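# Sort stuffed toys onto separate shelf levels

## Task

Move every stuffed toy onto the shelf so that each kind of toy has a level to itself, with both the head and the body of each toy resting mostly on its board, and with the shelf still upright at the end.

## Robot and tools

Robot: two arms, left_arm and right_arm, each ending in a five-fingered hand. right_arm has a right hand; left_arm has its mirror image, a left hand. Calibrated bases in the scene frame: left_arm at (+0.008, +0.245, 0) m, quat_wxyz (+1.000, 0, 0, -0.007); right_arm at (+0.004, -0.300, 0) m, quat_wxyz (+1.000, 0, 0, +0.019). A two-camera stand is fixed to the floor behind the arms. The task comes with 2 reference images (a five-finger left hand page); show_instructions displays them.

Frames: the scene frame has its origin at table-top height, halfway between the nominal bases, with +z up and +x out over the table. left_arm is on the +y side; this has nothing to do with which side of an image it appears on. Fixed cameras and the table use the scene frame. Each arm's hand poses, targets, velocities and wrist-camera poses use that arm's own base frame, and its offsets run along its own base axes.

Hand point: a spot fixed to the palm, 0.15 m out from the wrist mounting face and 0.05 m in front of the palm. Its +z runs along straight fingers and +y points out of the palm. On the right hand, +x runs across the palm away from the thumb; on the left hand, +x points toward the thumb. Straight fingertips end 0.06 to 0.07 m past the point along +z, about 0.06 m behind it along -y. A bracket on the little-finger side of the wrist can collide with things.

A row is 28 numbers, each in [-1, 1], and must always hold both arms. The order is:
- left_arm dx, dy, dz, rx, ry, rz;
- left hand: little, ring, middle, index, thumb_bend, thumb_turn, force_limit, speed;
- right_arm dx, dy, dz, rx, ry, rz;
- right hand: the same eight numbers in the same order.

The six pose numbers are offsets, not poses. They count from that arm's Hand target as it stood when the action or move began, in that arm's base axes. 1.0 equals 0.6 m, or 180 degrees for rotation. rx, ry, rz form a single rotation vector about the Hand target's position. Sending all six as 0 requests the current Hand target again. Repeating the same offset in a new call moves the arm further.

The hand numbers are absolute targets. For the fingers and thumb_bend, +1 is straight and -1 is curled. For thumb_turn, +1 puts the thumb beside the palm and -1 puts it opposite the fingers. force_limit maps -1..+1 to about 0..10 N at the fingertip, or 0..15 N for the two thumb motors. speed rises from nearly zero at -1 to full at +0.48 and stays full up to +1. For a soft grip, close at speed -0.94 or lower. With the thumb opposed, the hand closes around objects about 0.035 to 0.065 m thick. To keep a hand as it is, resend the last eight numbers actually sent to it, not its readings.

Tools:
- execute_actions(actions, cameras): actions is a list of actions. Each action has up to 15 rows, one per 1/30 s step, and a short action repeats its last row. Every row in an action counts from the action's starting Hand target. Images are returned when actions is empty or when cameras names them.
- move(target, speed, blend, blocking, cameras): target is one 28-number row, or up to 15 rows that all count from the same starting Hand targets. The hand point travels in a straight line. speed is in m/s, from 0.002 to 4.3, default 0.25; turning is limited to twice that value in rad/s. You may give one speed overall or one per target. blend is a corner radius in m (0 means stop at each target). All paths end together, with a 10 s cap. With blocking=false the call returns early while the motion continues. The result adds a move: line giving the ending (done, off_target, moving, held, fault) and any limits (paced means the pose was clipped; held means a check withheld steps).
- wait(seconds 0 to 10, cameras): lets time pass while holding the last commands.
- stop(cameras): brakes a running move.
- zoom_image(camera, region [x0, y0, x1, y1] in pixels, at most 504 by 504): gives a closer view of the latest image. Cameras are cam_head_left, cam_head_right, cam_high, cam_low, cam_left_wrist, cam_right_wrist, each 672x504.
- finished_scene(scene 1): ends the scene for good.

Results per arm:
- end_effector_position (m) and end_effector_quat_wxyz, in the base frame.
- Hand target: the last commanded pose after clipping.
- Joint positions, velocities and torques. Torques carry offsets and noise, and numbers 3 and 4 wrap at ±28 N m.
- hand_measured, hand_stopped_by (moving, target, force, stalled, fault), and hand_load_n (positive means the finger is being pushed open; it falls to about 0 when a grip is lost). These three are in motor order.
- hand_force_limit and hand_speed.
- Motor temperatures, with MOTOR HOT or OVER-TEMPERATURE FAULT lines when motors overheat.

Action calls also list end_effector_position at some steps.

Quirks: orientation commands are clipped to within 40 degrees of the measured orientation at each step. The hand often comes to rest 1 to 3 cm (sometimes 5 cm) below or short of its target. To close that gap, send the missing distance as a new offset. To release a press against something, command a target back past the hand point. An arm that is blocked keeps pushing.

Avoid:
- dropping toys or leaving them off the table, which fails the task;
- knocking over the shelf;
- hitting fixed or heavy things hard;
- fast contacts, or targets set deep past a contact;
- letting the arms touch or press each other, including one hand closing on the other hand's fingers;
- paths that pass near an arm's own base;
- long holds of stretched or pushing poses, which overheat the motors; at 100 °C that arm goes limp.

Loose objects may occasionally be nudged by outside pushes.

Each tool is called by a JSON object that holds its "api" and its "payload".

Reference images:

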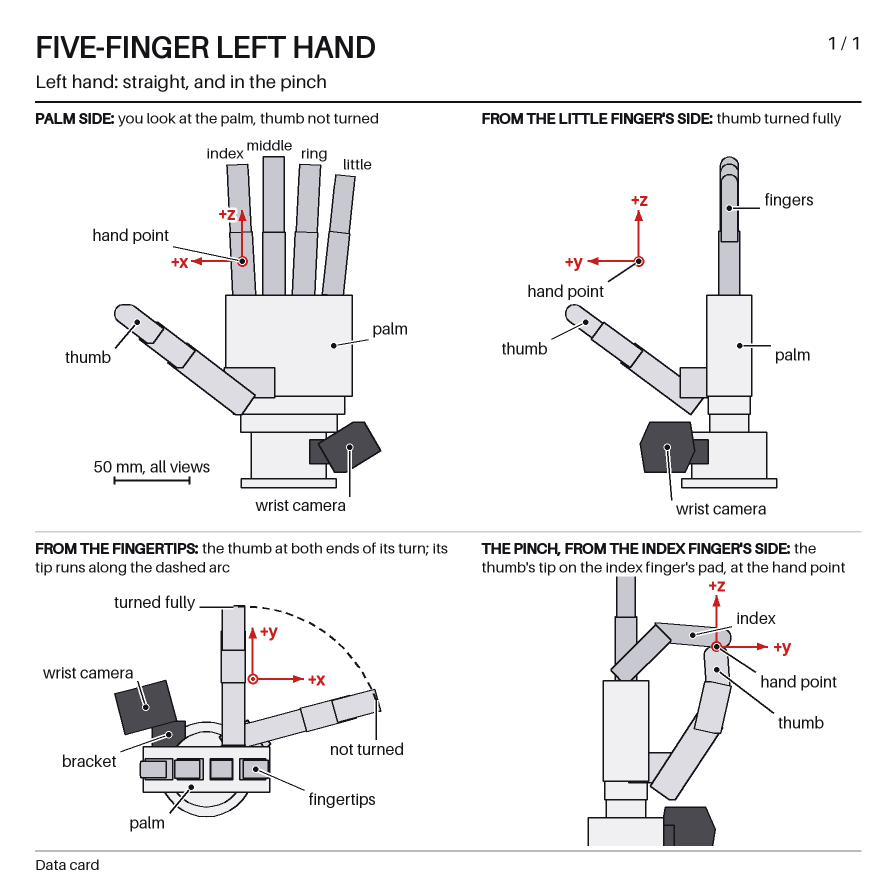

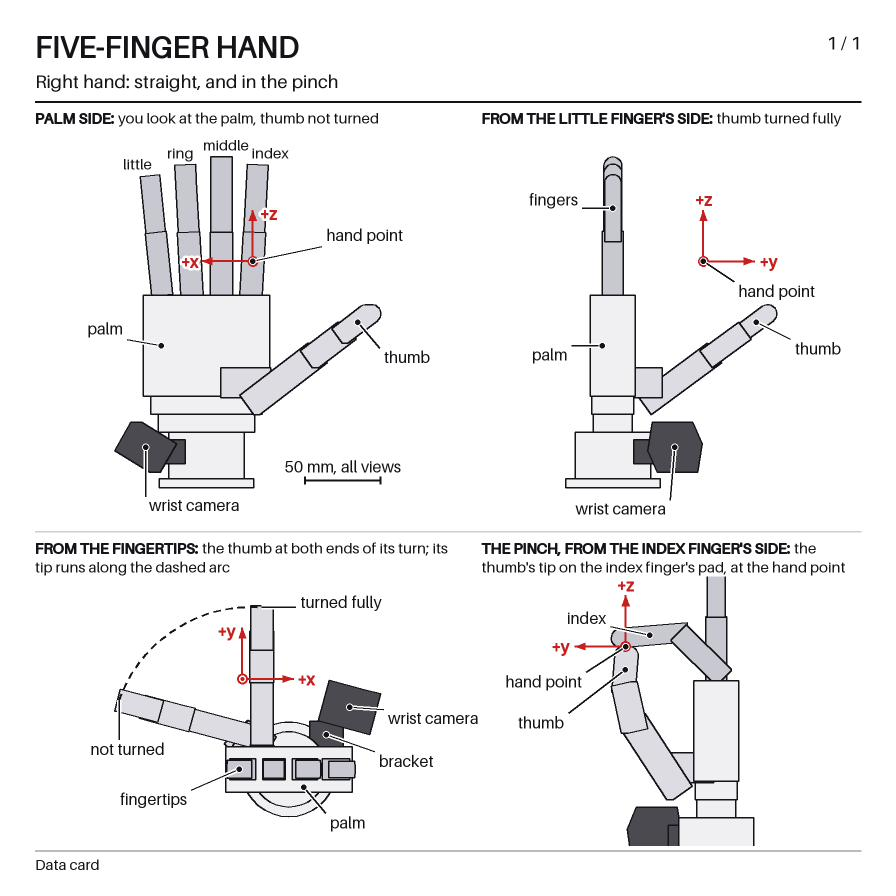

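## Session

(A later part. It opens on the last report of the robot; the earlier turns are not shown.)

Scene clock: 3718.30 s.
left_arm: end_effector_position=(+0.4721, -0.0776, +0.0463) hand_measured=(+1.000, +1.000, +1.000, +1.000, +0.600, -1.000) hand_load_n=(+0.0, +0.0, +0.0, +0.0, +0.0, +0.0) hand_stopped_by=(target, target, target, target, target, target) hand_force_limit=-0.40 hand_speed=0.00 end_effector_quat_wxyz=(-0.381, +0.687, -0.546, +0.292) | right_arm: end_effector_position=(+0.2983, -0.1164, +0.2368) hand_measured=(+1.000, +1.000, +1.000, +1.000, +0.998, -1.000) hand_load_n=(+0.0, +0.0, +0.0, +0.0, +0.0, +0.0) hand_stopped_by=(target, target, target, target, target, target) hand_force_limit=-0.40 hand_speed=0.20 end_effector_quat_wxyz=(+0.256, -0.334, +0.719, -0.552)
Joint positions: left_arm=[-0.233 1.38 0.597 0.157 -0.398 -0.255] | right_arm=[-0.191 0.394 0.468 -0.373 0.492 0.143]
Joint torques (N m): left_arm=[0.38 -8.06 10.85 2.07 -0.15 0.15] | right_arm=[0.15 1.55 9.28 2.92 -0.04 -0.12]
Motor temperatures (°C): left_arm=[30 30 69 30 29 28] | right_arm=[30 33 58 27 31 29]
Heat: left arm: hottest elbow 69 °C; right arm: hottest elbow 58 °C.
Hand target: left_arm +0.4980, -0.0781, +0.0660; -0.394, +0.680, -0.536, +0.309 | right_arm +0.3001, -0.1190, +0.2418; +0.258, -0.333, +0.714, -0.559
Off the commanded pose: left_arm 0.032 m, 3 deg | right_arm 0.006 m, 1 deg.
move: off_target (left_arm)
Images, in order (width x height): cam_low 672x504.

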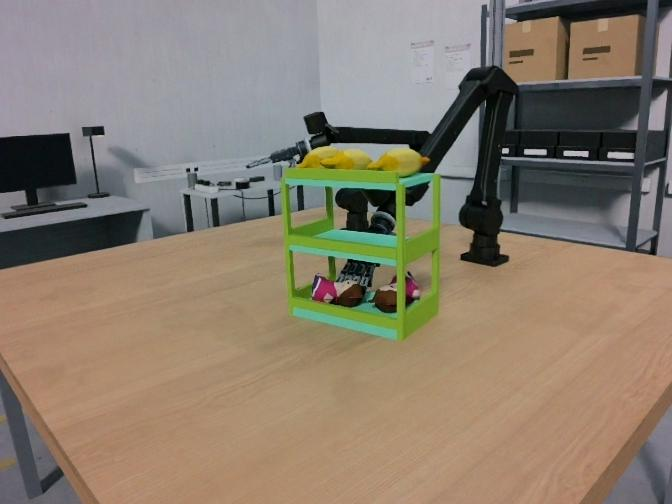

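{"api": "move", "payload": {"target": [[0.023,0.005,0.0,0,0,0,1,1,1,1,0.6,-1,-0.4,0.0,0,0,0,0,0,0,1,1,1,1,1,-1,-0.4,0.2]], "speed": 0.04, "cameras": ["cam_low"]}}

{"api": "zoom_image", "payload": {"camera": "cam_low", "region": [280, 220, 450, 340]}}

Scene clock: 3723.50 s.
left_arm: end_effector_position=(+0.4802, -0.0750, +0.0412) hand_measured=(+1.000, +1.000, +1.000, +1.000, +0.600, -1.000) hand_load_n=(+0.0, +0.0, +0.0, -0.5, +0.0, +0.0) hand_stopped_by=(target, target, target, target, target, target) hand_force_limit=-0.40 hand_speed=0.00 end_effector_quat_wxyz=(-0.378, +0.687, -0.550, +0.287) | right_arm: end_effector_position=(+0.2983, -0.1164, +0.2368) hand_measured=(+1.000, +1.000, +1.000, +1.000, +0.998, -1.000) hand_load_n=(+0.0, -0.5, +0.0, +0.0, +0.0, +0.0) hand_stopped_by=(target, target, target, target, target, target) hand_force_limit=-0.40 hand_speed=0.20 end_effector_quat_wxyz=(+0.256, -0.334, +0.719, -0.552)
Joint positions: left_arm=[-0.219 1.413 0.62 0.157 -0.384 -0.244] | right_arm=[-0.191 0.394 0.468 -0.373 0.492 0.143]
Joint torques (N m): left_arm=[0.56 -8.88 11.47 2.15 -0.19 0.14] | right_arm=[0.21 1.79 9.28 2.85 -0.06 -0.18]
Motor temperatures (°C): left_arm=[30 30 69 30 29 28] | right_arm=[30 33 58 27 31 29]
Heat: left arm: hottest elbow 69 °C; right arm: hottest elbow 58 °C.
Hand target: left_arm +0.5117, -0.0751, +0.0660; -0.394, +0.680, -0.536, +0.309 | right_arm +0.3001, -0.1190, +0.2418; +0.258, -0.333, +0.714, -0.559
Off the commanded pose: left_arm 0.040 m, 4 deg | right_arm 0.006 m, 1 deg.
move: off_target (left_arm)
Images, in order (width x height): cam_low 672x504.

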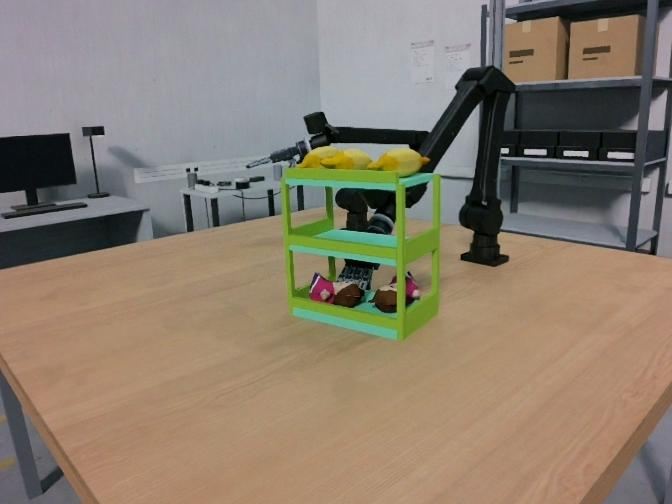

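Scaled by 2.965 from the camera's 672x504 image, which has a finer 960x720 frame.

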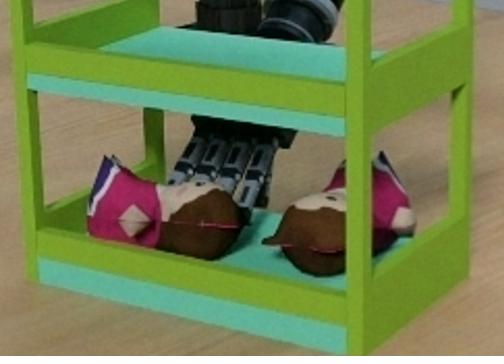

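{"api": "move", "payload": {"target": [[-0.15,-0.032,-0.02,0,0,0,1,1,1,1,0.6,-1,-0.4,0.0,0,0,0,0,0,0,1,1,1,1,1,-1,-0.4,0.2],[-0.35,-0.07,0.15,0,0,0,1,1,1,1,1,-1,-0.4,0.0,0,0,0,0,0,0,1,1,1,1,1,-1,-0.4,0.2]], "speed": 0.12, "cameras": ["cam_head_left","cam_low"]}}

{"api": "zoom_image", "payload": {"camera": "cam_head_left", "region": [170, 90, 330, 250]}}

{"api": "zoom_image", "payload": {"camera": "cam_low", "region": [280, 220, 450, 340]}}

Scene clock: 3738.30 s.
left_arm: end_effector_position=(+0.2904, -0.1052, +0.1260) hand_measured=(+1.000, +1.000, +1.000, +1.000, +1.000, -1.000) hand_load_n=(+0.0, +0.0, +0.0, +0.0, +0.0, +0.0) hand_stopped_by=(target, target, target, target, target, target) hand_force_limit=-0.40 hand_speed=0.00 end_effector_quat_wxyz=(-0.395, +0.679, -0.551, +0.283) | right_arm: end_effector_position=(+0.2983, -0.1164, +0.2368) hand_measured=(+1.000, +1.000, +1.000, +1.000, +0.998, -1.000) hand_load_n=(+0.0, +0.0, +0.0, +0.0, +0.0, +0.0) hand_stopped_by=(target, target, target, target, target, target) hand_force_limit=-0.40 hand_speed=0.20 end_effector_quat_wxyz=(+0.256, -0.334, +0.719, -0.552)
Joint positions: left_arm=[-0.629 0.674 0.445 -0.554 -0.725 -0.524] | right_arm=[-0.191 0.394 0.468 -0.373 0.492 0.143]
Joint torques (N m): left_arm=[-1.08 -0.56 13.59 0.75 -0.63 -0.14] | right_arm=[-0.09 1.49 9.29 2.89 -0.06 -0.17]
Motor temperatures (°C): left_arm=[30 30 71 30 29 28] | right_arm=[30 33 58 27 31 29]
Heat: left arm: hottest elbow 71 °C; right arm: hottest elbow 58 °C.
Hand target: left_arm +0.3017, -0.1172, +0.1560; -0.394, +0.680, -0.536, +0.309 | right_arm +0.3001, -0.1190, +0.2418; +0.258, -0.333, +0.714, -0.559
Off the commanded pose: left_arm 0.034 m, 3 deg | right_arm 0.006 m, 1 deg.
move: off_target (left_arm); target 2's new numbers were sent with left_arm's hand 0.034 m and 3 deg from that target
Images, in order (width x height): cam_head_left 672x504, cam_low 672x504.

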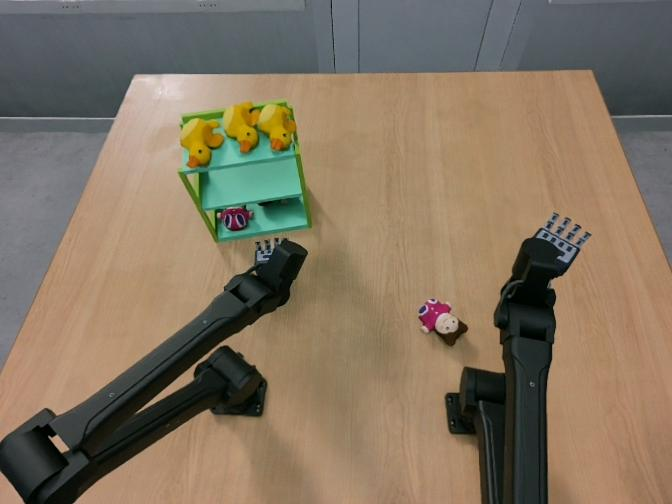

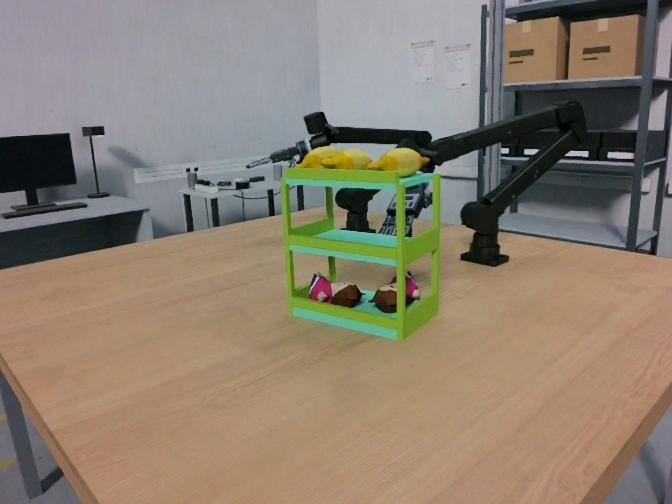

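Scaled by 3.150 from the camera's 672x504 image, which has a finer 960x720 frame.

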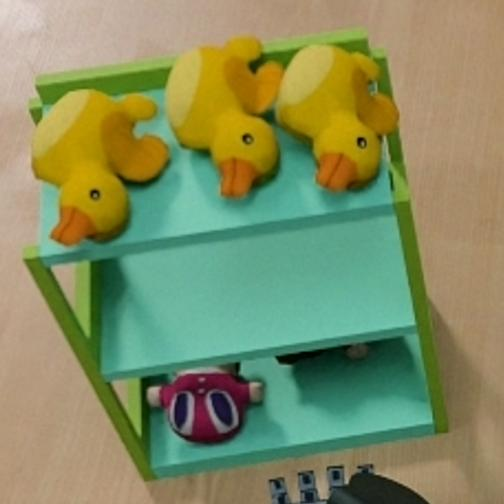

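Scaled by 2.965 from the camera's 672x504 image, which has a finer 960x720 frame.

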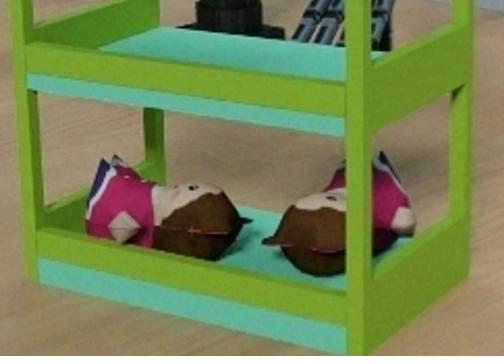

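{"api": "move", "payload": {"target": [[-0.086,0.329,0.173,0,0,0,1,1,1,1,1,-1,-0.4,0.0,0,0,0,0,0,0,1,1,1,1,1,-1,-0.4,0.2]], "speed": 0.2, "cameras": ["cam_head_left","cam_high"]}}

{"api": "zoom_image", "payload": {"camera": "cam_head_left", "region": [400, 280, 490, 360]}}

Scene clock: 3749.13 s.
left_arm: end_effector_position=(+0.2471, +0.0754, +0.2323) hand_measured=(+1.000, +1.000, +1.000, +1.000, +1.000, -1.000) hand_load_n=(+0.0, -0.5, +0.0, +0.0, +0.0, +0.5) hand_stopped_by=(target, target, target, target, target, target) hand_force_limit=-0.40 hand_speed=0.00 end_effector_quat_wxyz=(-0.374, +0.693, -0.535, +0.307) | right_arm: end_effector_position=(+0.2983, -0.1164, +0.2368) hand_measured=(+1.000, +1.000, +1.000, +1.000, +0.998, -1.000) hand_load_n=(+0.0, +0.0, -0.5, +0.0, +0.0, +0.0) hand_stopped_by=(target, target, target, target, target, target) hand_force_limit=-0.40 hand_speed=0.20 end_effector_quat_wxyz=(+0.256, -0.334, +0.719, -0.552)
Joint positions: left_arm=[0.615 0.408 0.631 -0.821 0.327 0.186] | right_arm=[-0.191 0.394 0.468 -0.373 0.492 0.143]
Joint torques (N m): left_arm=[0.03 2.55 13.9 1.07 0.22 0.18] | right_arm=[-0.15 1.32 9.39 2.85 -0.08 -0.17]
Motor temperatures (°C): left_arm=[30 30 71 30 29 28] | right_arm=[30 33 58 27 31 29]
Heat: left arm: hottest elbow 71 °C; right arm: hottest elbow 58 °C.
Hand target: left_arm +0.2501, +0.0802, +0.2598; -0.394, +0.680, -0.536, +0.309 | right_arm +0.3001, -0.1190, +0.2418; +0.258, -0.333, +0.714, -0.559
Off the commanded pose: left_arm 0.028 m, 3 deg | right_arm 0.006 m, 1 deg.
move: off_target (left_arm)
Images, in order (width x height): cam_head_left 672x504, cam_high 672x504.

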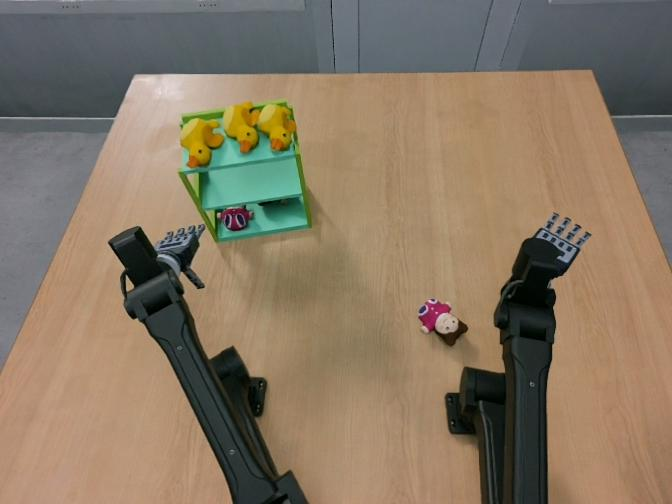

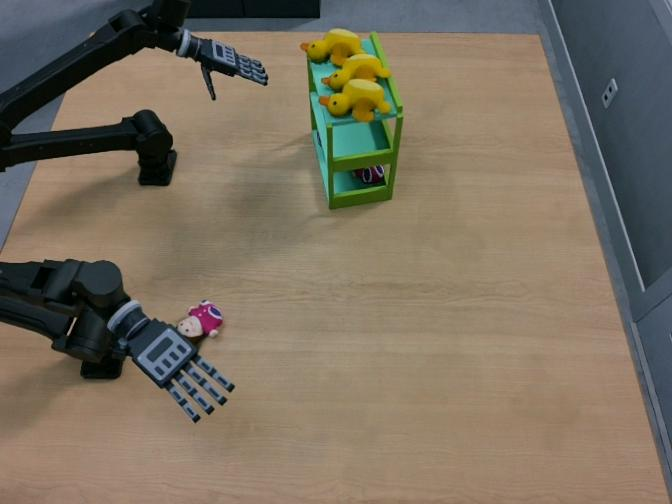

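Scaled by 5.600 from the camera's 672x504 image, which has a finer 960x720 frame.

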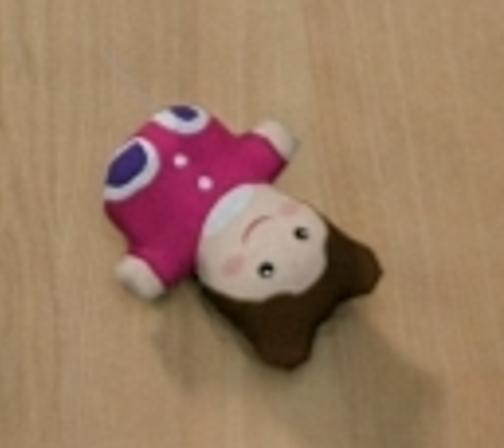

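{"api": "move", "payload": {"target": [[-0.0885,-0.9653,-0.10,0,0,-0.3306,0.6,0.6,0.6,0.6,1,-1,-0.4,0.0,0,-0.2,0,0,0,0,1,1,1,1,1,-1,-0.4,0.2]], "speed": 0.2, "cameras": ["cam_head_left","cam_high","cam_left_wrist"]}}

Scene clock: 3827.00 s.
left_arm: end_effector_position=(+0.1931, -0.4761, +0.1673) hand_measured=(+0.600, +0.600, +0.600, +0.600, +1.000, -1.000) hand_load_n=(+0.0, +0.0, -0.5, -0.5, +0.0, +0.0) hand_stopped_by=(target, target, target, target, target, target) hand_force_limit=-0.40 hand_speed=0.00 end_effector_quat_wxyz=(+0.190, -0.332, +0.816, -0.434) | right_arm: end_effector_position=(+0.2929, -0.2248, +0.2100) hand_measured=(+1.000, +1.000, +1.000, +1.000, +0.998, -1.000) hand_load_n=(+0.0, +0.0, +0.0, +0.0, +0.0, +0.0) hand_stopped_by=(target, target, target, target, target, target) hand_force_limit=-0.40 hand_speed=0.20 end_effector_quat_wxyz=(+0.256, -0.338, +0.732, -0.533)
Joint positions: left_arm=[-1.249 1.262 0.88 -0.259 -0.393 -0.253] | right_arm=[-0.779 0.625 0.468 -0.149 -0.083 -0.011]
Joint torques (N m): left_arm=[-0.91 -9.52 13.35 1.99 -0.18 0.18] | right_arm=[-0.5 -0.21 12.7 2.89 -0.23 -0.15]
Motor temperatures (°C): left_arm=[30 30 83 30 29 28] | right_arm=[30 33 59 27 31 29]
Heat: left arm: hottest elbow 83 °C; right arm: hottest elbow 59 °C.
Hand target: left_arm +0.1970, -0.4990, +0.1998; +0.188, -0.324, +0.803, -0.464 | right_arm +0.3001, -0.2390, +0.2417; +0.258, -0.333, +0.714, -0.559
Off the commanded pose: left_arm 0.040 m, 4 deg | right_arm 0.036 m, 4 deg.
move: off_target (left_arm, right_arm)
Images, in order (width x height): cam_head_left 672x504, cam_high 672x504, cam_left_wrist 672x504.

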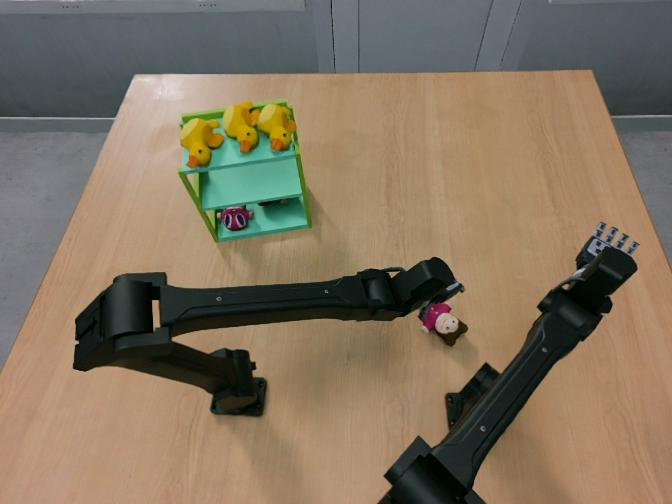

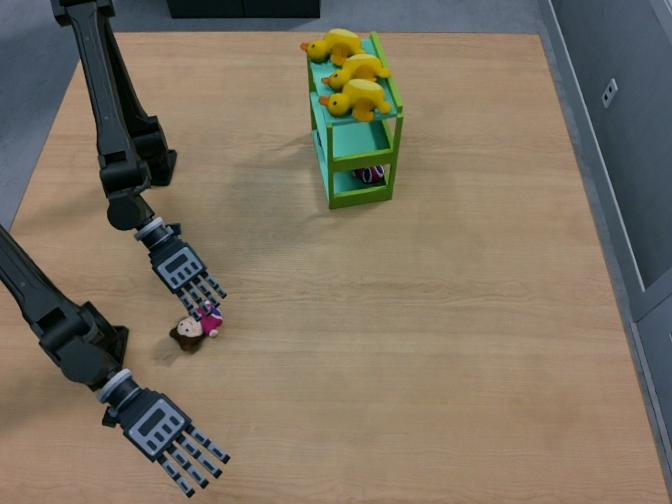

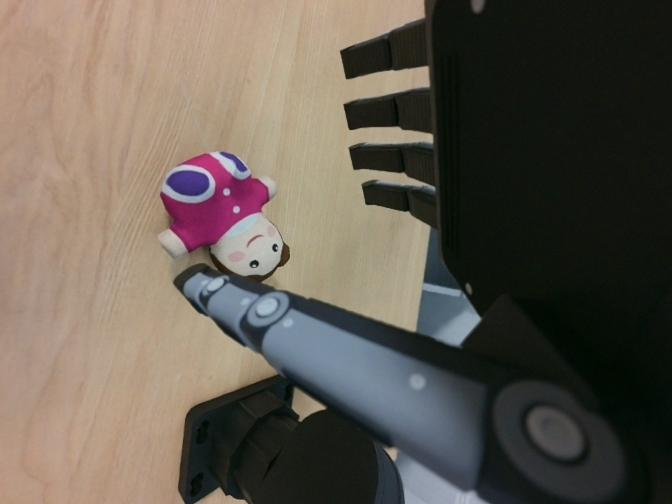

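{"api": "move", "payload": {"target": [[0.0,-0.01,-0.19,0,0,0,0.6,0.6,0.6,0.6,1,-1,-0.4,0.0,0,0,0,0,0,0,1,1,1,1,1,-1,-0.4,0.2]], "speed": 0.2, "cameras": ["cam_head_left","cam_left_wrist"]}}

Scene clock: 3846.87 s.
left_arm: end_effector_position=(+0.1998, -0.4975, +0.0751) hand_measured=(+0.600, +0.600, +0.600, +0.600, +1.000, -1.000) hand_load_n=(+0.0, +0.0, -0.5, +0.0, +0.0, +0.0) hand_stopped_by=(target, target, target, target, target, target) hand_force_limit=-0.40 hand_speed=0.00 end_effector_quat_wxyz=(+0.189, -0.333, +0.807, -0.450) | right_arm: end_effector_position=(+0.2929, -0.2247, +0.2100) hand_measured=(+1.000, +1.000, +1.000, +1.000, +0.998, -1.000) hand_load_n=(+0.0, +0.0, +0.0, +0.0, +0.0, +0.0) hand_stopped_by=(target, target, target, target, target, target) hand_force_limit=-0.40 hand_speed=0.20 end_effector_quat_wxyz=(+0.256, -0.338, +0.732, -0.533)
Joint positions: left_arm=[-1.25 1.459 0.766 0.089 -0.393 -0.252] | right_arm=[-0.779 0.625 0.468 -0.149 -0.084 -0.011]
Joint torques (N m): left_arm=[-1.08 -12.22 8.1 2.09 -0.3 0.15] | right_arm=[-0.85 -0.44 12.68 2.8 -0.26 -0.16]
Motor temperatures (°C): left_arm=[30 30 81 30 29 28] | right_arm=[30 33 63 27 31 29]
Heat: left arm: hottest elbow 81 °C; right arm: hottest elbow 63 °C.
Hand target: left_arm +0.1969, -0.5049, +0.0858; +0.188, -0.324, +0.803, -0.464 | right_arm +0.3001, -0.2389, +0.2417; +0.258, -0.333, +0.714, -0.559
Off the commanded pose: left_arm 0.013 m, 2 deg | right_arm 0.036 m, 4 deg.
move: off_target (left_arm, right_arm)
Images, in order (width x height): cam_head_left 672x504, cam_left_wrist 672x504.

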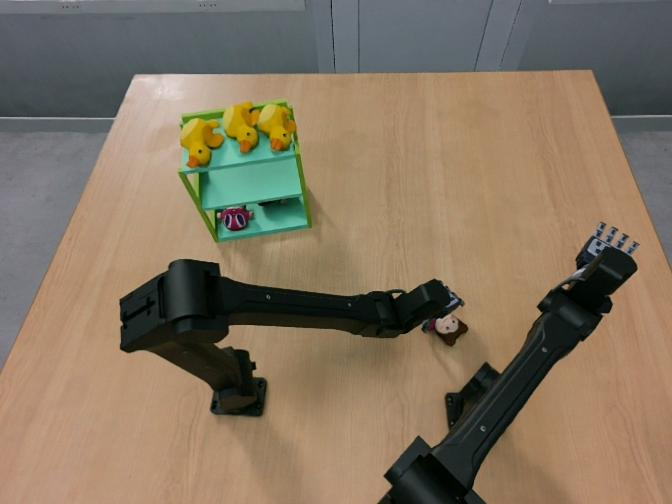

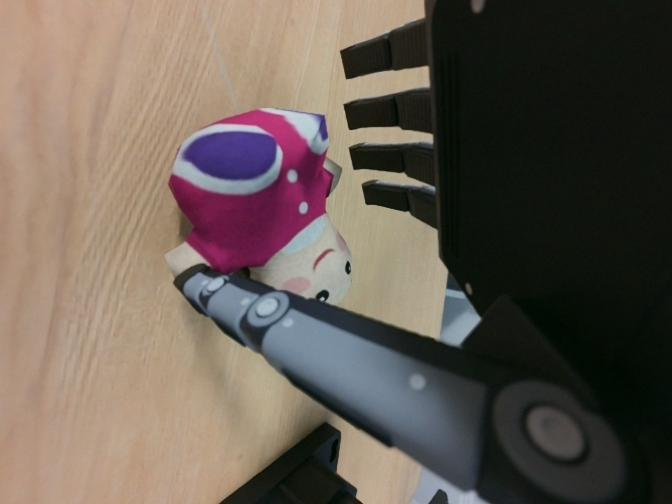

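{"api": "zoom_image", "payload": {"camera": "cam_head_left", "region": [380, 250, 500, 370]}}

Scaled by 4.200 from the camera's 672x504 image, which has a finer 960x720 frame.

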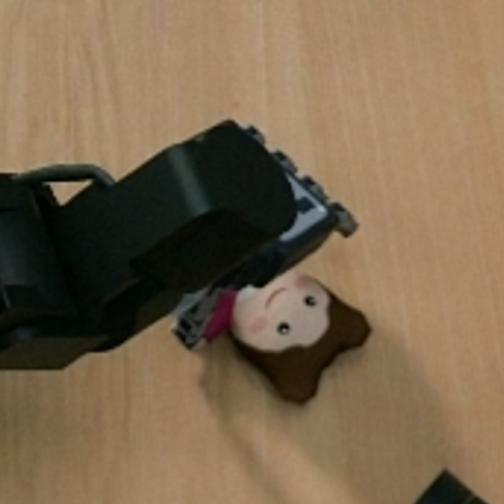

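{"api": "move", "payload": {"target": [[-0.033,-0.030,-0.046,0,0,-0.012,0.6,0.6,0.6,0.6,1,-1,-0.4,0.0,0,0,0,0,0,0,1,1,1,1,1,-1,-0.4,0.2]], "speed": 0.1, "cameras": ["cam_head_left","cam_left_wrist"]}}

{"api": "zoom_image", "payload": {"camera": "cam_head_left", "region": [380, 250, 500, 370]}}

Scene clock: 3875.07 s.
left_arm: end_effector_position=(+0.1787, -0.5175, +0.0544) hand_measured=(+0.600, +0.600, +0.600, +0.600, +1.000, -1.000) hand_load_n=(+0.0, +0.0, +0.0, +0.0, +0.0, +0.0) hand_stopped_by=(target, target, target, target, target, target) hand_force_limit=-0.40 hand_speed=0.00 end_effector_quat_wxyz=(+0.179, -0.314, +0.812, -0.459) | right_arm: end_effector_position=(+0.2929, -0.2247, +0.2100) hand_measured=(+1.000, +1.000, +1.000, +1.000, +0.998, -1.000) hand_load_n=(+0.0, +0.0, +0.0, +0.0, +0.5, +0.5) hand_stopped_by=(target, target, target, target, target, target) hand_force_limit=-0.40 hand_speed=0.20 end_effector_quat_wxyz=(+0.256, -0.338, +0.732, -0.533)
Joint positions: left_arm=[-1.3 1.53 0.766 0.172 -0.398 -0.252] | right_arm=[-0.779 0.625 0.468 -0.149 -0.084 -0.011]
Joint torques (N m): left_arm=[-0.97 -11.69 7.57 2.09 -0.41 0.09] | right_arm=[-0.62 -0.09 12.63 2.97 -0.24 -0.17]
Motor temperatures (°C): left_arm=[30 31 75 30 29 28] | right_arm=[30 33 67 27 31 29]
Heat: left arm: hottest elbow 75 °C; right arm: hottest elbow 67 °C.
Hand target: left_arm +0.1771, -0.5230, +0.0583; +0.180, -0.309, +0.809, -0.467 | right_arm +0.3001, -0.2389, +0.2417; +0.258, -0.333, +0.714, -0.559
Off the commanded pose: left_arm 0.007 m, 1 deg | right_arm 0.036 m, 4 deg.
move: off_target (right_arm)
Images, in order (width x height): cam_head_left 672x504, cam_left_wrist 672x504.

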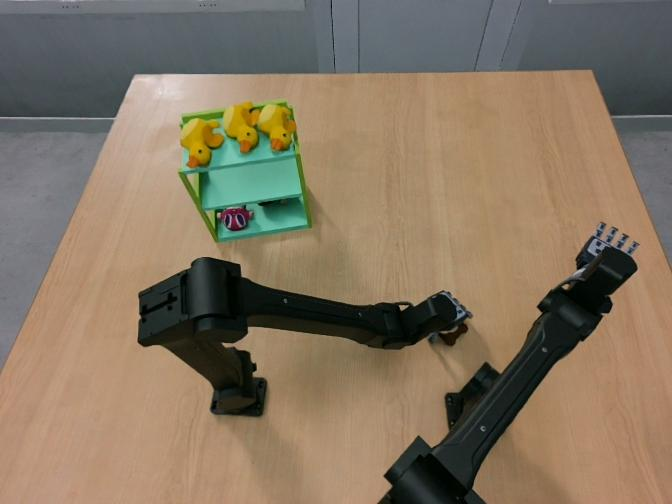

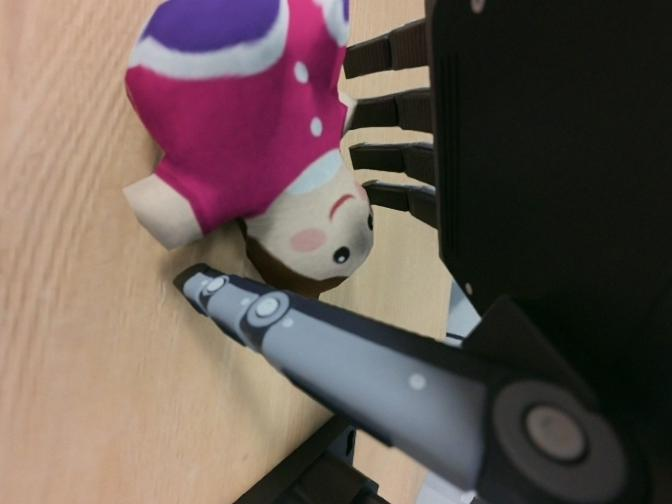

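Scaled by 4.200 from the camera's 672x504 image, which has a finer 960x720 frame.

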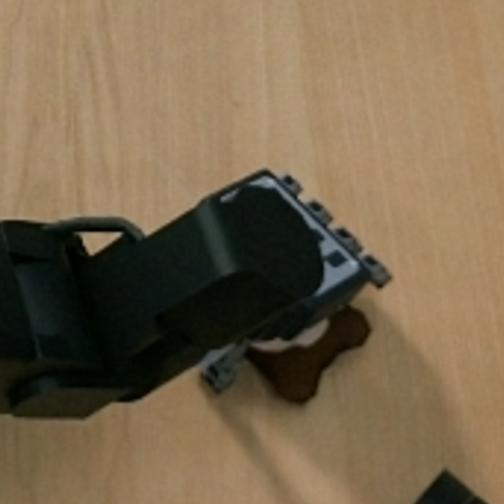

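{"api": "move", "payload": {"target": [[0.015,0.014,-0.032,0,0,0.0,0.6,0.6,0.6,0.6,1,-1,-0.4,0.0,0,0,0,0,0,0,1,1,1,1,1,-1,-0.4,0.2]], "speed": 0.08, "cameras": ["cam_left_wrist","cam_high"]}}

{"api": "zoom_image", "payload": {"camera": "cam_high", "region": [130, 240, 260, 370]}}

Scene clock: 3886.73 s.
left_arm: end_effector_position=(+0.1801, -0.5163, +0.0435) hand_measured=(+0.600, +0.600, +0.600, +0.600, +1.000, -1.000) hand_load_n=(+0.0, +0.0, +0.0, +0.0, +0.0, +0.0) hand_stopped_by=(target, target, target, target, target, target) hand_force_limit=-0.40 hand_speed=0.00 end_effector_quat_wxyz=(+0.174, -0.311, +0.808, -0.468) | right_arm: end_effector_position=(+0.2929, -0.2247, +0.2100) hand_measured=(+1.000, +1.000, +1.000, +1.000, +0.998, -1.000) hand_load_n=(+0.0, +0.0, +0.0, +0.0, +0.0, +0.0) hand_stopped_by=(target, target, target, target, target, target) hand_force_limit=-0.40 hand_speed=0.20 end_effector_quat_wxyz=(+0.256, -0.338, +0.732, -0.533)
Joint positions: left_arm=[-1.291 1.553 0.739 0.245 -0.381 -0.245] | right_arm=[-0.779 0.625 0.468 -0.149 -0.084 -0.011]
Joint torques (N m): left_arm=[0.44 -10.87 6.76 2.07 -0.18 0.17] | right_arm=[-0.73 -0.09 12.72 3.02 -0.22 -0.15]
Motor temperatures (°C): left_arm=[30 31 73 30 29 28] | right_arm=[30 33 68 27 31 29]
Heat: left arm: hottest elbow 73 °C; right arm: hottest elbow 68 °C.
Hand target: left_arm +0.1861, -0.5147, +0.0392; +0.179, -0.309, +0.809, -0.467 | right_arm +0.3001, -0.2389, +0.2417; +0.258, -0.333, +0.714, -0.559
Off the commanded pose: left_arm 0.008 m, 1 deg | right_arm 0.036 m, 4 deg.
move: off_target (right_arm)
Images, in order (width x height): cam_high 672x504, cam_left_wrist 672x504.

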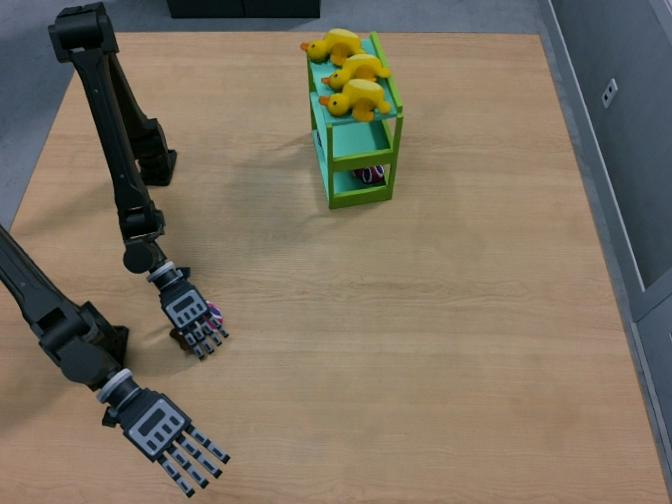

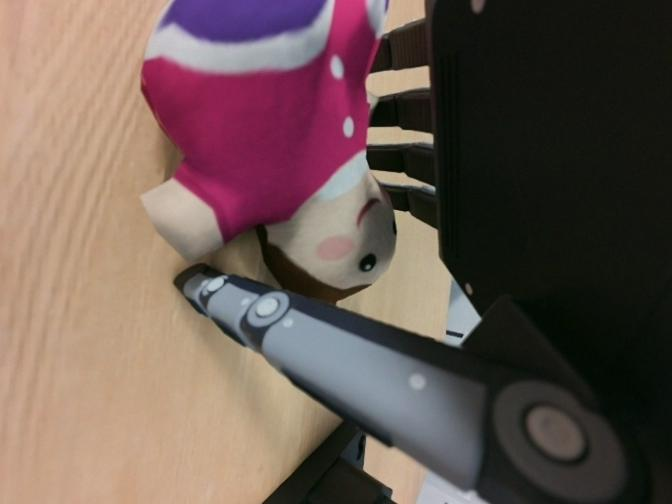

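Scaled by 3.877 from the camera's 672x504 image, which has a finer 960x720 frame.

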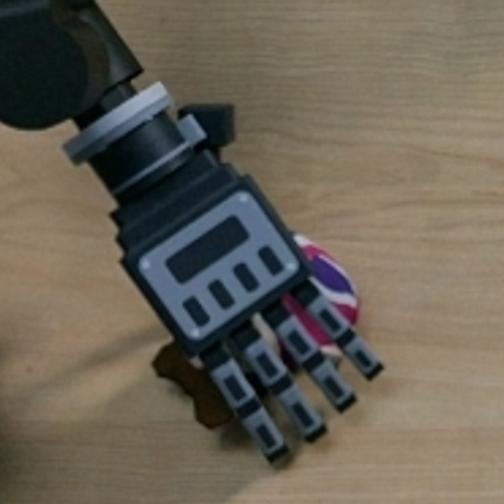

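{"api": "move", "payload": {"target": [[0.018,0.018,-0.012,0,0,0.0,0.6,0.6,0.6,0.6,1,-1,-0.4,0.0,0,0,0,0,0,0,1,1,1,1,1,-1,-0.4,0.2]], "speed": 0.08, "cameras": ["cam_left_wrist"]}}

Scene clock: 3891.37 s.
left_arm: end_effector_position=(+0.1874, -0.5140, +0.0437) hand_measured=(+0.600, +0.600, +0.600, +0.600, +1.000, -1.000) hand_load_n=(+0.0, +0.0, +0.0, +0.0, +0.0, +1.5) hand_stopped_by=(target, target, target, target, target, target) hand_force_limit=-0.40 hand_speed=0.00 end_effector_quat_wxyz=(+0.166, -0.314, +0.803, -0.478) | right_arm: end_effector_position=(+0.2929, -0.2247, +0.2100) hand_measured=(+1.000, +1.000, +1.000, +1.000, +0.998, -1.000) hand_load_n=(+0.0, +0.0, +0.0, +0.0, +0.0, +0.0) hand_stopped_by=(target, target, target, target, target, target) hand_force_limit=-0.40 hand_speed=0.20 end_effector_quat_wxyz=(+0.256, -0.338, +0.732, -0.533)
Joint positions: left_arm=[-1.265 1.553 0.722 0.287 -0.348 -0.242] | right_arm=[-0.779 0.625 0.468 -0.149 -0.084 -0.011]
Joint torques (N m): left_arm=[0.97 -10.64 5.94 1.78 -0.33 0.37] | right_arm=[-0.67 -0.38 12.56 2.88 -0.24 -0.17]
Motor temperatures (°C): left_arm=[30 31 72 30 29 28] | right_arm=[30 33 68 27 31 29]
Heat: left arm: hottest elbow 72 °C; right arm: hottest elbow 68 °C.
Hand target: left_arm +0.1970, -0.5038, +0.0319; +0.179, -0.309, +0.809, -0.467 | right_arm +0.3001, -0.2389, +0.2417; +0.258, -0.333, +0.714, -0.559
Off the commanded pose: left_arm 0.018 m, 2 deg | right_arm 0.036 m, 4 deg.
move: off_target (left_arm, right_arm)
Images, in order (width x height): cam_left_wrist 672x504.

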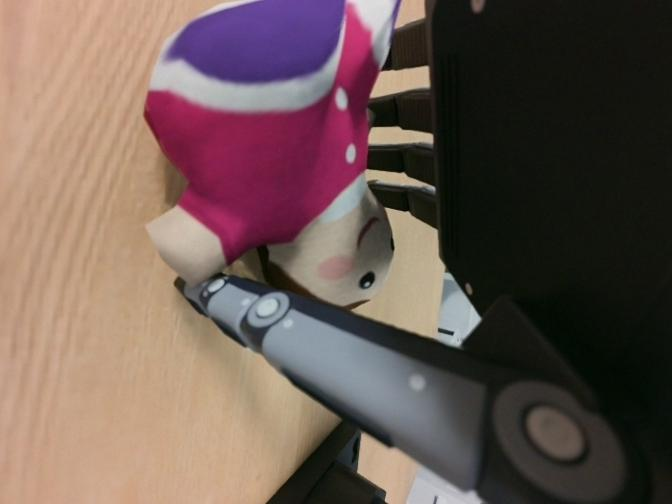

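{"api": "move", "payload": {"target": [[-0.008,-0.008,0.022,0,0,0.0,0.6,0.6,0.6,0.6,1,-1,-0.4,0.0,0,0,0,0,0,0,1,1,1,1,1,-1,-0.4,0.2],[-0.008,-0.008,0.022,0,0,0.0,-0.3,-0.3,-0.3,-0.3,-0.1,-1,-0.4,-0.7,0,0,0,0,0,0,1,1,1,1,1,-1,-0.4,0.2]], "speed": 0.08, "cameras": ["cam_left_wrist","cam_high"]}}

{"api": "zoom_image", "payload": {"camera": "cam_high", "region": [130, 240, 260, 370]}}

Scene clock: 3906.40 s.
left_arm: end_effector_position=(+0.1884, -0.5076, +0.0411) hand_measured=(-0.300, -0.300, -0.300, -0.254, +0.648, -1.000) hand_load_n=(+0.5, +1.5, +0.5, +2.0, +5.5, +1.0) hand_stopped_by=(target, target, target, force, force, target) hand_force_limit=-0.40 hand_speed=-0.70 end_effector_quat_wxyz=(+0.174, -0.313, +0.809, -0.467) | right_arm: end_effector_position=(+0.2929, -0.2247, +0.2100) hand_measured=(+1.000, +1.000, +1.000, +1.000, +0.998, -1.000) hand_load_n=(+0.0, +0.0, +0.0, +0.0, +0.0, +0.0) hand_stopped_by=(target, target, target, target, target, target) hand_force_limit=-0.40 hand_speed=0.20 end_effector_quat_wxyz=(+0.256, -0.338, +0.732, -0.533)
Joint positions: left_arm=[-1.265 1.546 0.722 0.255 -0.361 -0.233] | right_arm=[-0.779 0.625 0.468 -0.149 -0.084 -0.011]
Joint torques (N m): left_arm=[-0.09 -12.04 7.53 1.13 -0.36 0.17] | right_arm=[-0.62 -0.26 12.53 2.99 -0.24 -0.15]
Motor temperatures (°C): left_arm=[30 31 68 30 29 28] | right_arm=[30 33 69 27 31 29]
Heat: left arm: hottest elbow 68 °C; right arm: hottest elbow 69 °C.
Hand target: left_arm +0.1922, -0.5086, +0.0450; +0.179, -0.309, +0.809, -0.467 | right_arm +0.3001, -0.2389, +0.2417; +0.258, -0.333, +0.714, -0.559
Off the commanded pose: left_arm 0.006 m, 1 deg | right_arm 0.036 m, 4 deg.
move: off_target (right_arm)
Images, in order (width x height): cam_high 672x504, cam_left_wrist 672x504.

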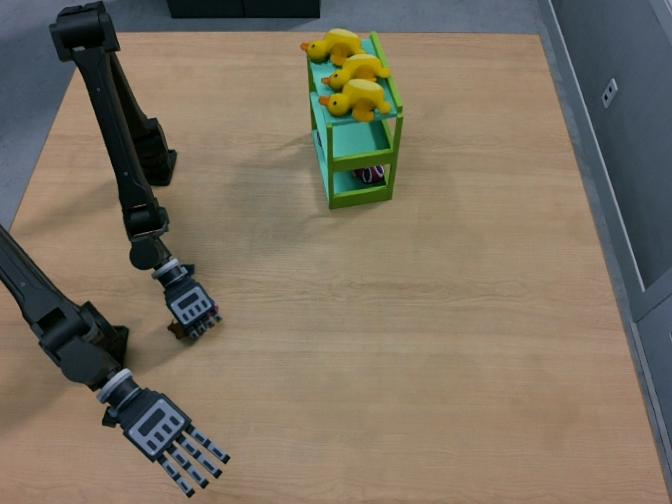

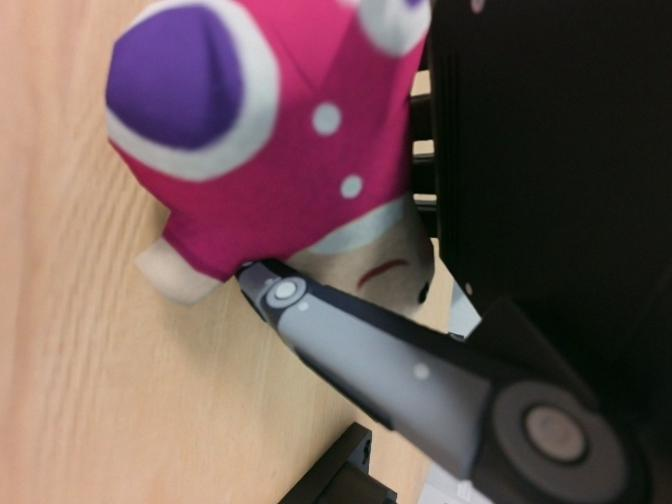

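Scaled by 3.877 from the camera's 672x504 image, which has a finer 960x720 frame.

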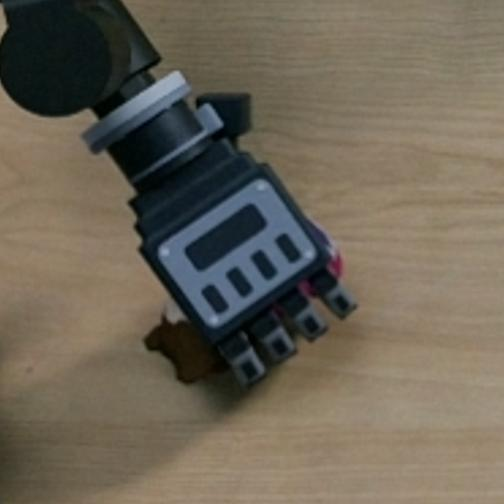

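{"api": "move", "payload": {"target": [[0.0,0.02,0.13,0,0,0.0,-0.3,-0.3,-0.3,-0.3,-0.1,-1,-0.4,-0.7,0,0,0,0,0,0,1,1,1,1,1,-1,-0.4,0.2]], "speed": 0.1, "cameras": ["cam_left_wrist","cam_high"]}}

{"api": "zoom_image", "payload": {"camera": "cam_high", "region": [130, 240, 260, 370]}}

Scene clock: 3911.93 s.
left_arm: end_effector_position=(+0.1801, -0.4781, +0.0928) hand_measured=(-0.300, -0.300, -0.300, -0.254, +0.648, -1.000) hand_load_n=(+0.5, +1.5, +0.5, +2.0, +5.0, +1.0) hand_stopped_by=(target, target, target, force, force, target) hand_force_limit=-0.40 hand_speed=-0.70 end_effector_quat_wxyz=(+0.177, -0.310, +0.822, -0.445) | right_arm: end_effector_position=(+0.2929, -0.2247, +0.2100) hand_measured=(+1.000, +1.000, +1.000, +1.000, +0.998, -1.000) hand_load_n=(+0.0, +0.0, +0.0, +0.0, +0.5, +0.0) hand_stopped_by=(target, target, target, target, target, target) hand_force_limit=-0.40 hand_speed=0.20 end_effector_quat_wxyz=(+0.256, -0.338, +0.732, -0.533)
Joint positions: left_arm=[-1.263 1.359 0.736 0.005 -0.359 -0.228] | right_arm=[-0.779 0.625 0.468 -0.149 -0.084 -0.011]
Joint torques (N m): left_arm=[0.44 -10.81 12.14 1.1 -0.14 0.17] | right_arm=[-0.91 -0.38 12.63 2.99 -0.21 -0.14]
Motor temperatures (°C): left_arm=[30 31 68 30 29 28] | right_arm=[30 33 69 27 31 29]
Heat: left arm: hottest elbow 68 °C; right arm: hottest elbow 69 °C.
Hand target: left_arm +0.1922, -0.4965, +0.1230; +0.180, -0.309, +0.809, -0.467 | right_arm +0.3001, -0.2389, +0.2417; +0.258, -0.333, +0.714, -0.559
Off the commanded pose: left_arm 0.037 m, 3 deg | right_arm 0.036 m, 4 deg.
move: off_target (left_arm, right_arm)
Images, in order (width x height): cam_high 672x504, cam_left_wrist 672x504.

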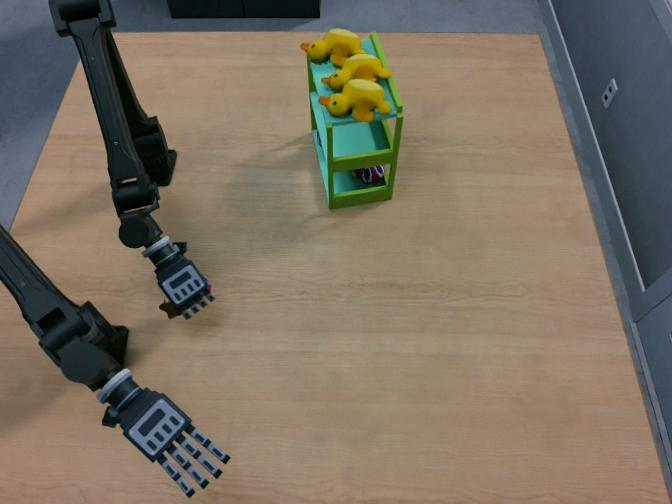

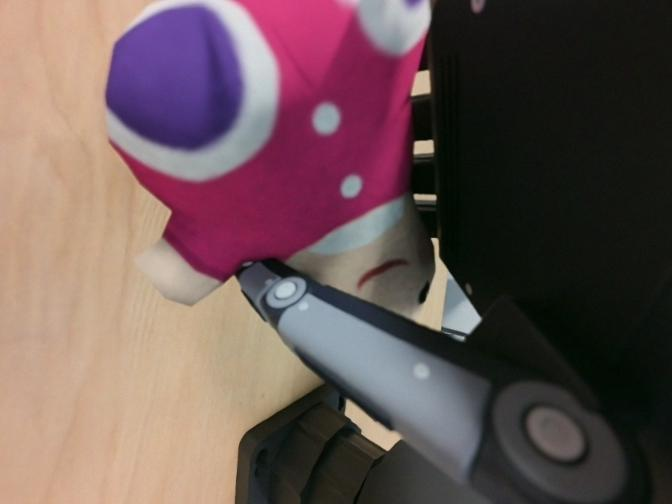

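Scaled by 3.877 from the camera's 672x504 image, which has a finer 960x720 frame.

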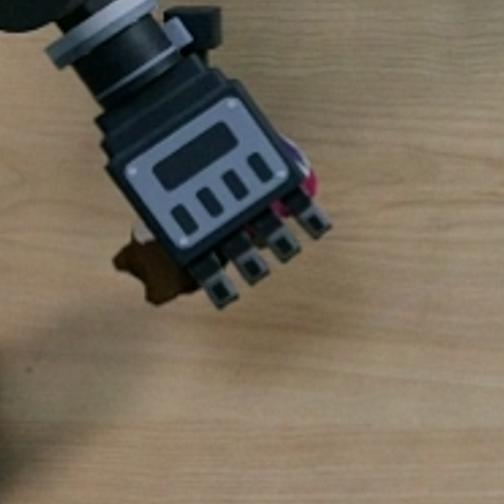

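{"api": "move", "payload": {"target": [[0.205,0.686,0.045,0,0,0.3306,-0.3,-0.3,-0.3,-0.3,-0.1,-1,-0.4,-0.7,0,0,0,0,0,0,1,1,1,1,1,-1,-0.4,0.2]], "speed": 0.2, "cameras": ["cam_left_wrist","cam_head_left"]}}

Scene clock: 3920.40 s.
left_arm: end_effector_position=(+0.3159, -0.0868, +0.1479) hand_measured=(-0.300, -0.300, -0.300, -0.254, +0.648, -1.000) hand_load_n=(+0.5, +1.0, +0.5, +2.0, +5.5, +1.5) hand_stopped_by=(target, target, target, force, force, target) hand_force_limit=-0.40 hand_speed=-0.70 end_effector_quat_wxyz=(-0.385, +0.673, -0.546, +0.317) | right_arm: end_effector_position=(+0.2929, -0.2247, +0.2100) hand_measured=(+1.000, +1.000, +1.000, +1.000, +0.998, -1.000) hand_load_n=(+0.0, +0.0, +0.0, -0.5, +0.0, +0.0) hand_stopped_by=(target, target, target, target, target, target) hand_force_limit=-0.40 hand_speed=0.20 end_effector_quat_wxyz=(+0.256, -0.338, +0.732, -0.533)
Joint positions: left_arm=[-0.444 0.639 0.455 -0.446 -0.547 -0.369] | right_arm=[-0.779 0.625 0.468 -0.149 -0.084 -0.011]
Joint torques (N m): left_arm=[-0.15 -0.97 9.57 1.17 -0.24 0.17] | right_arm=[-1.2 -0.62 12.6 3.03 -0.2 -0.15]
Motor temperatures (°C): left_arm=[30 31 68 30 29 28] | right_arm=[30 33 69 27 31 29]
Heat: left arm: hottest elbow 68 °C; right arm: hottest elbow 69 °C.
Hand target: left_arm +0.3152, -0.0850, +0.1500; -0.388, +0.670, -0.549, +0.317 | right_arm +0.3001, -0.2389, +0.2417; +0.258, -0.333, +0.714, -0.559
Off the commanded pose: left_arm 0.003 m, 1 deg | right_arm 0.036 m, 4 deg.
move: off_target (right_arm)
Images, in order (width x height): cam_head_left 672x504, cam_left_wrist 672x504.

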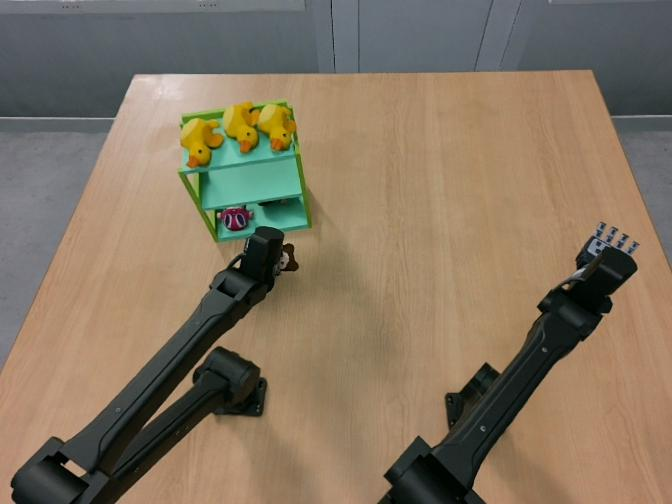

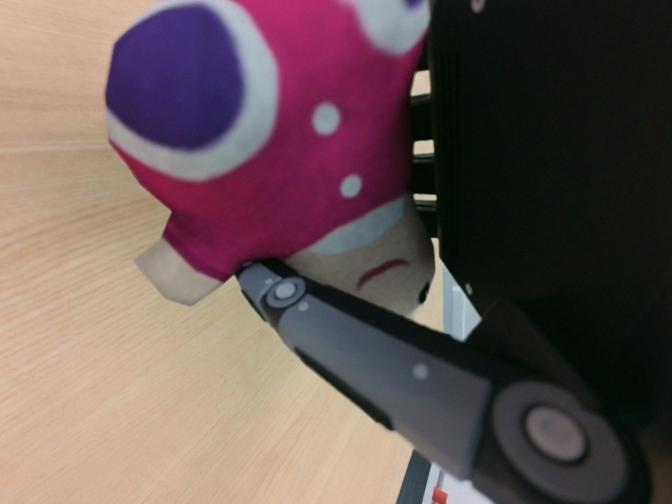

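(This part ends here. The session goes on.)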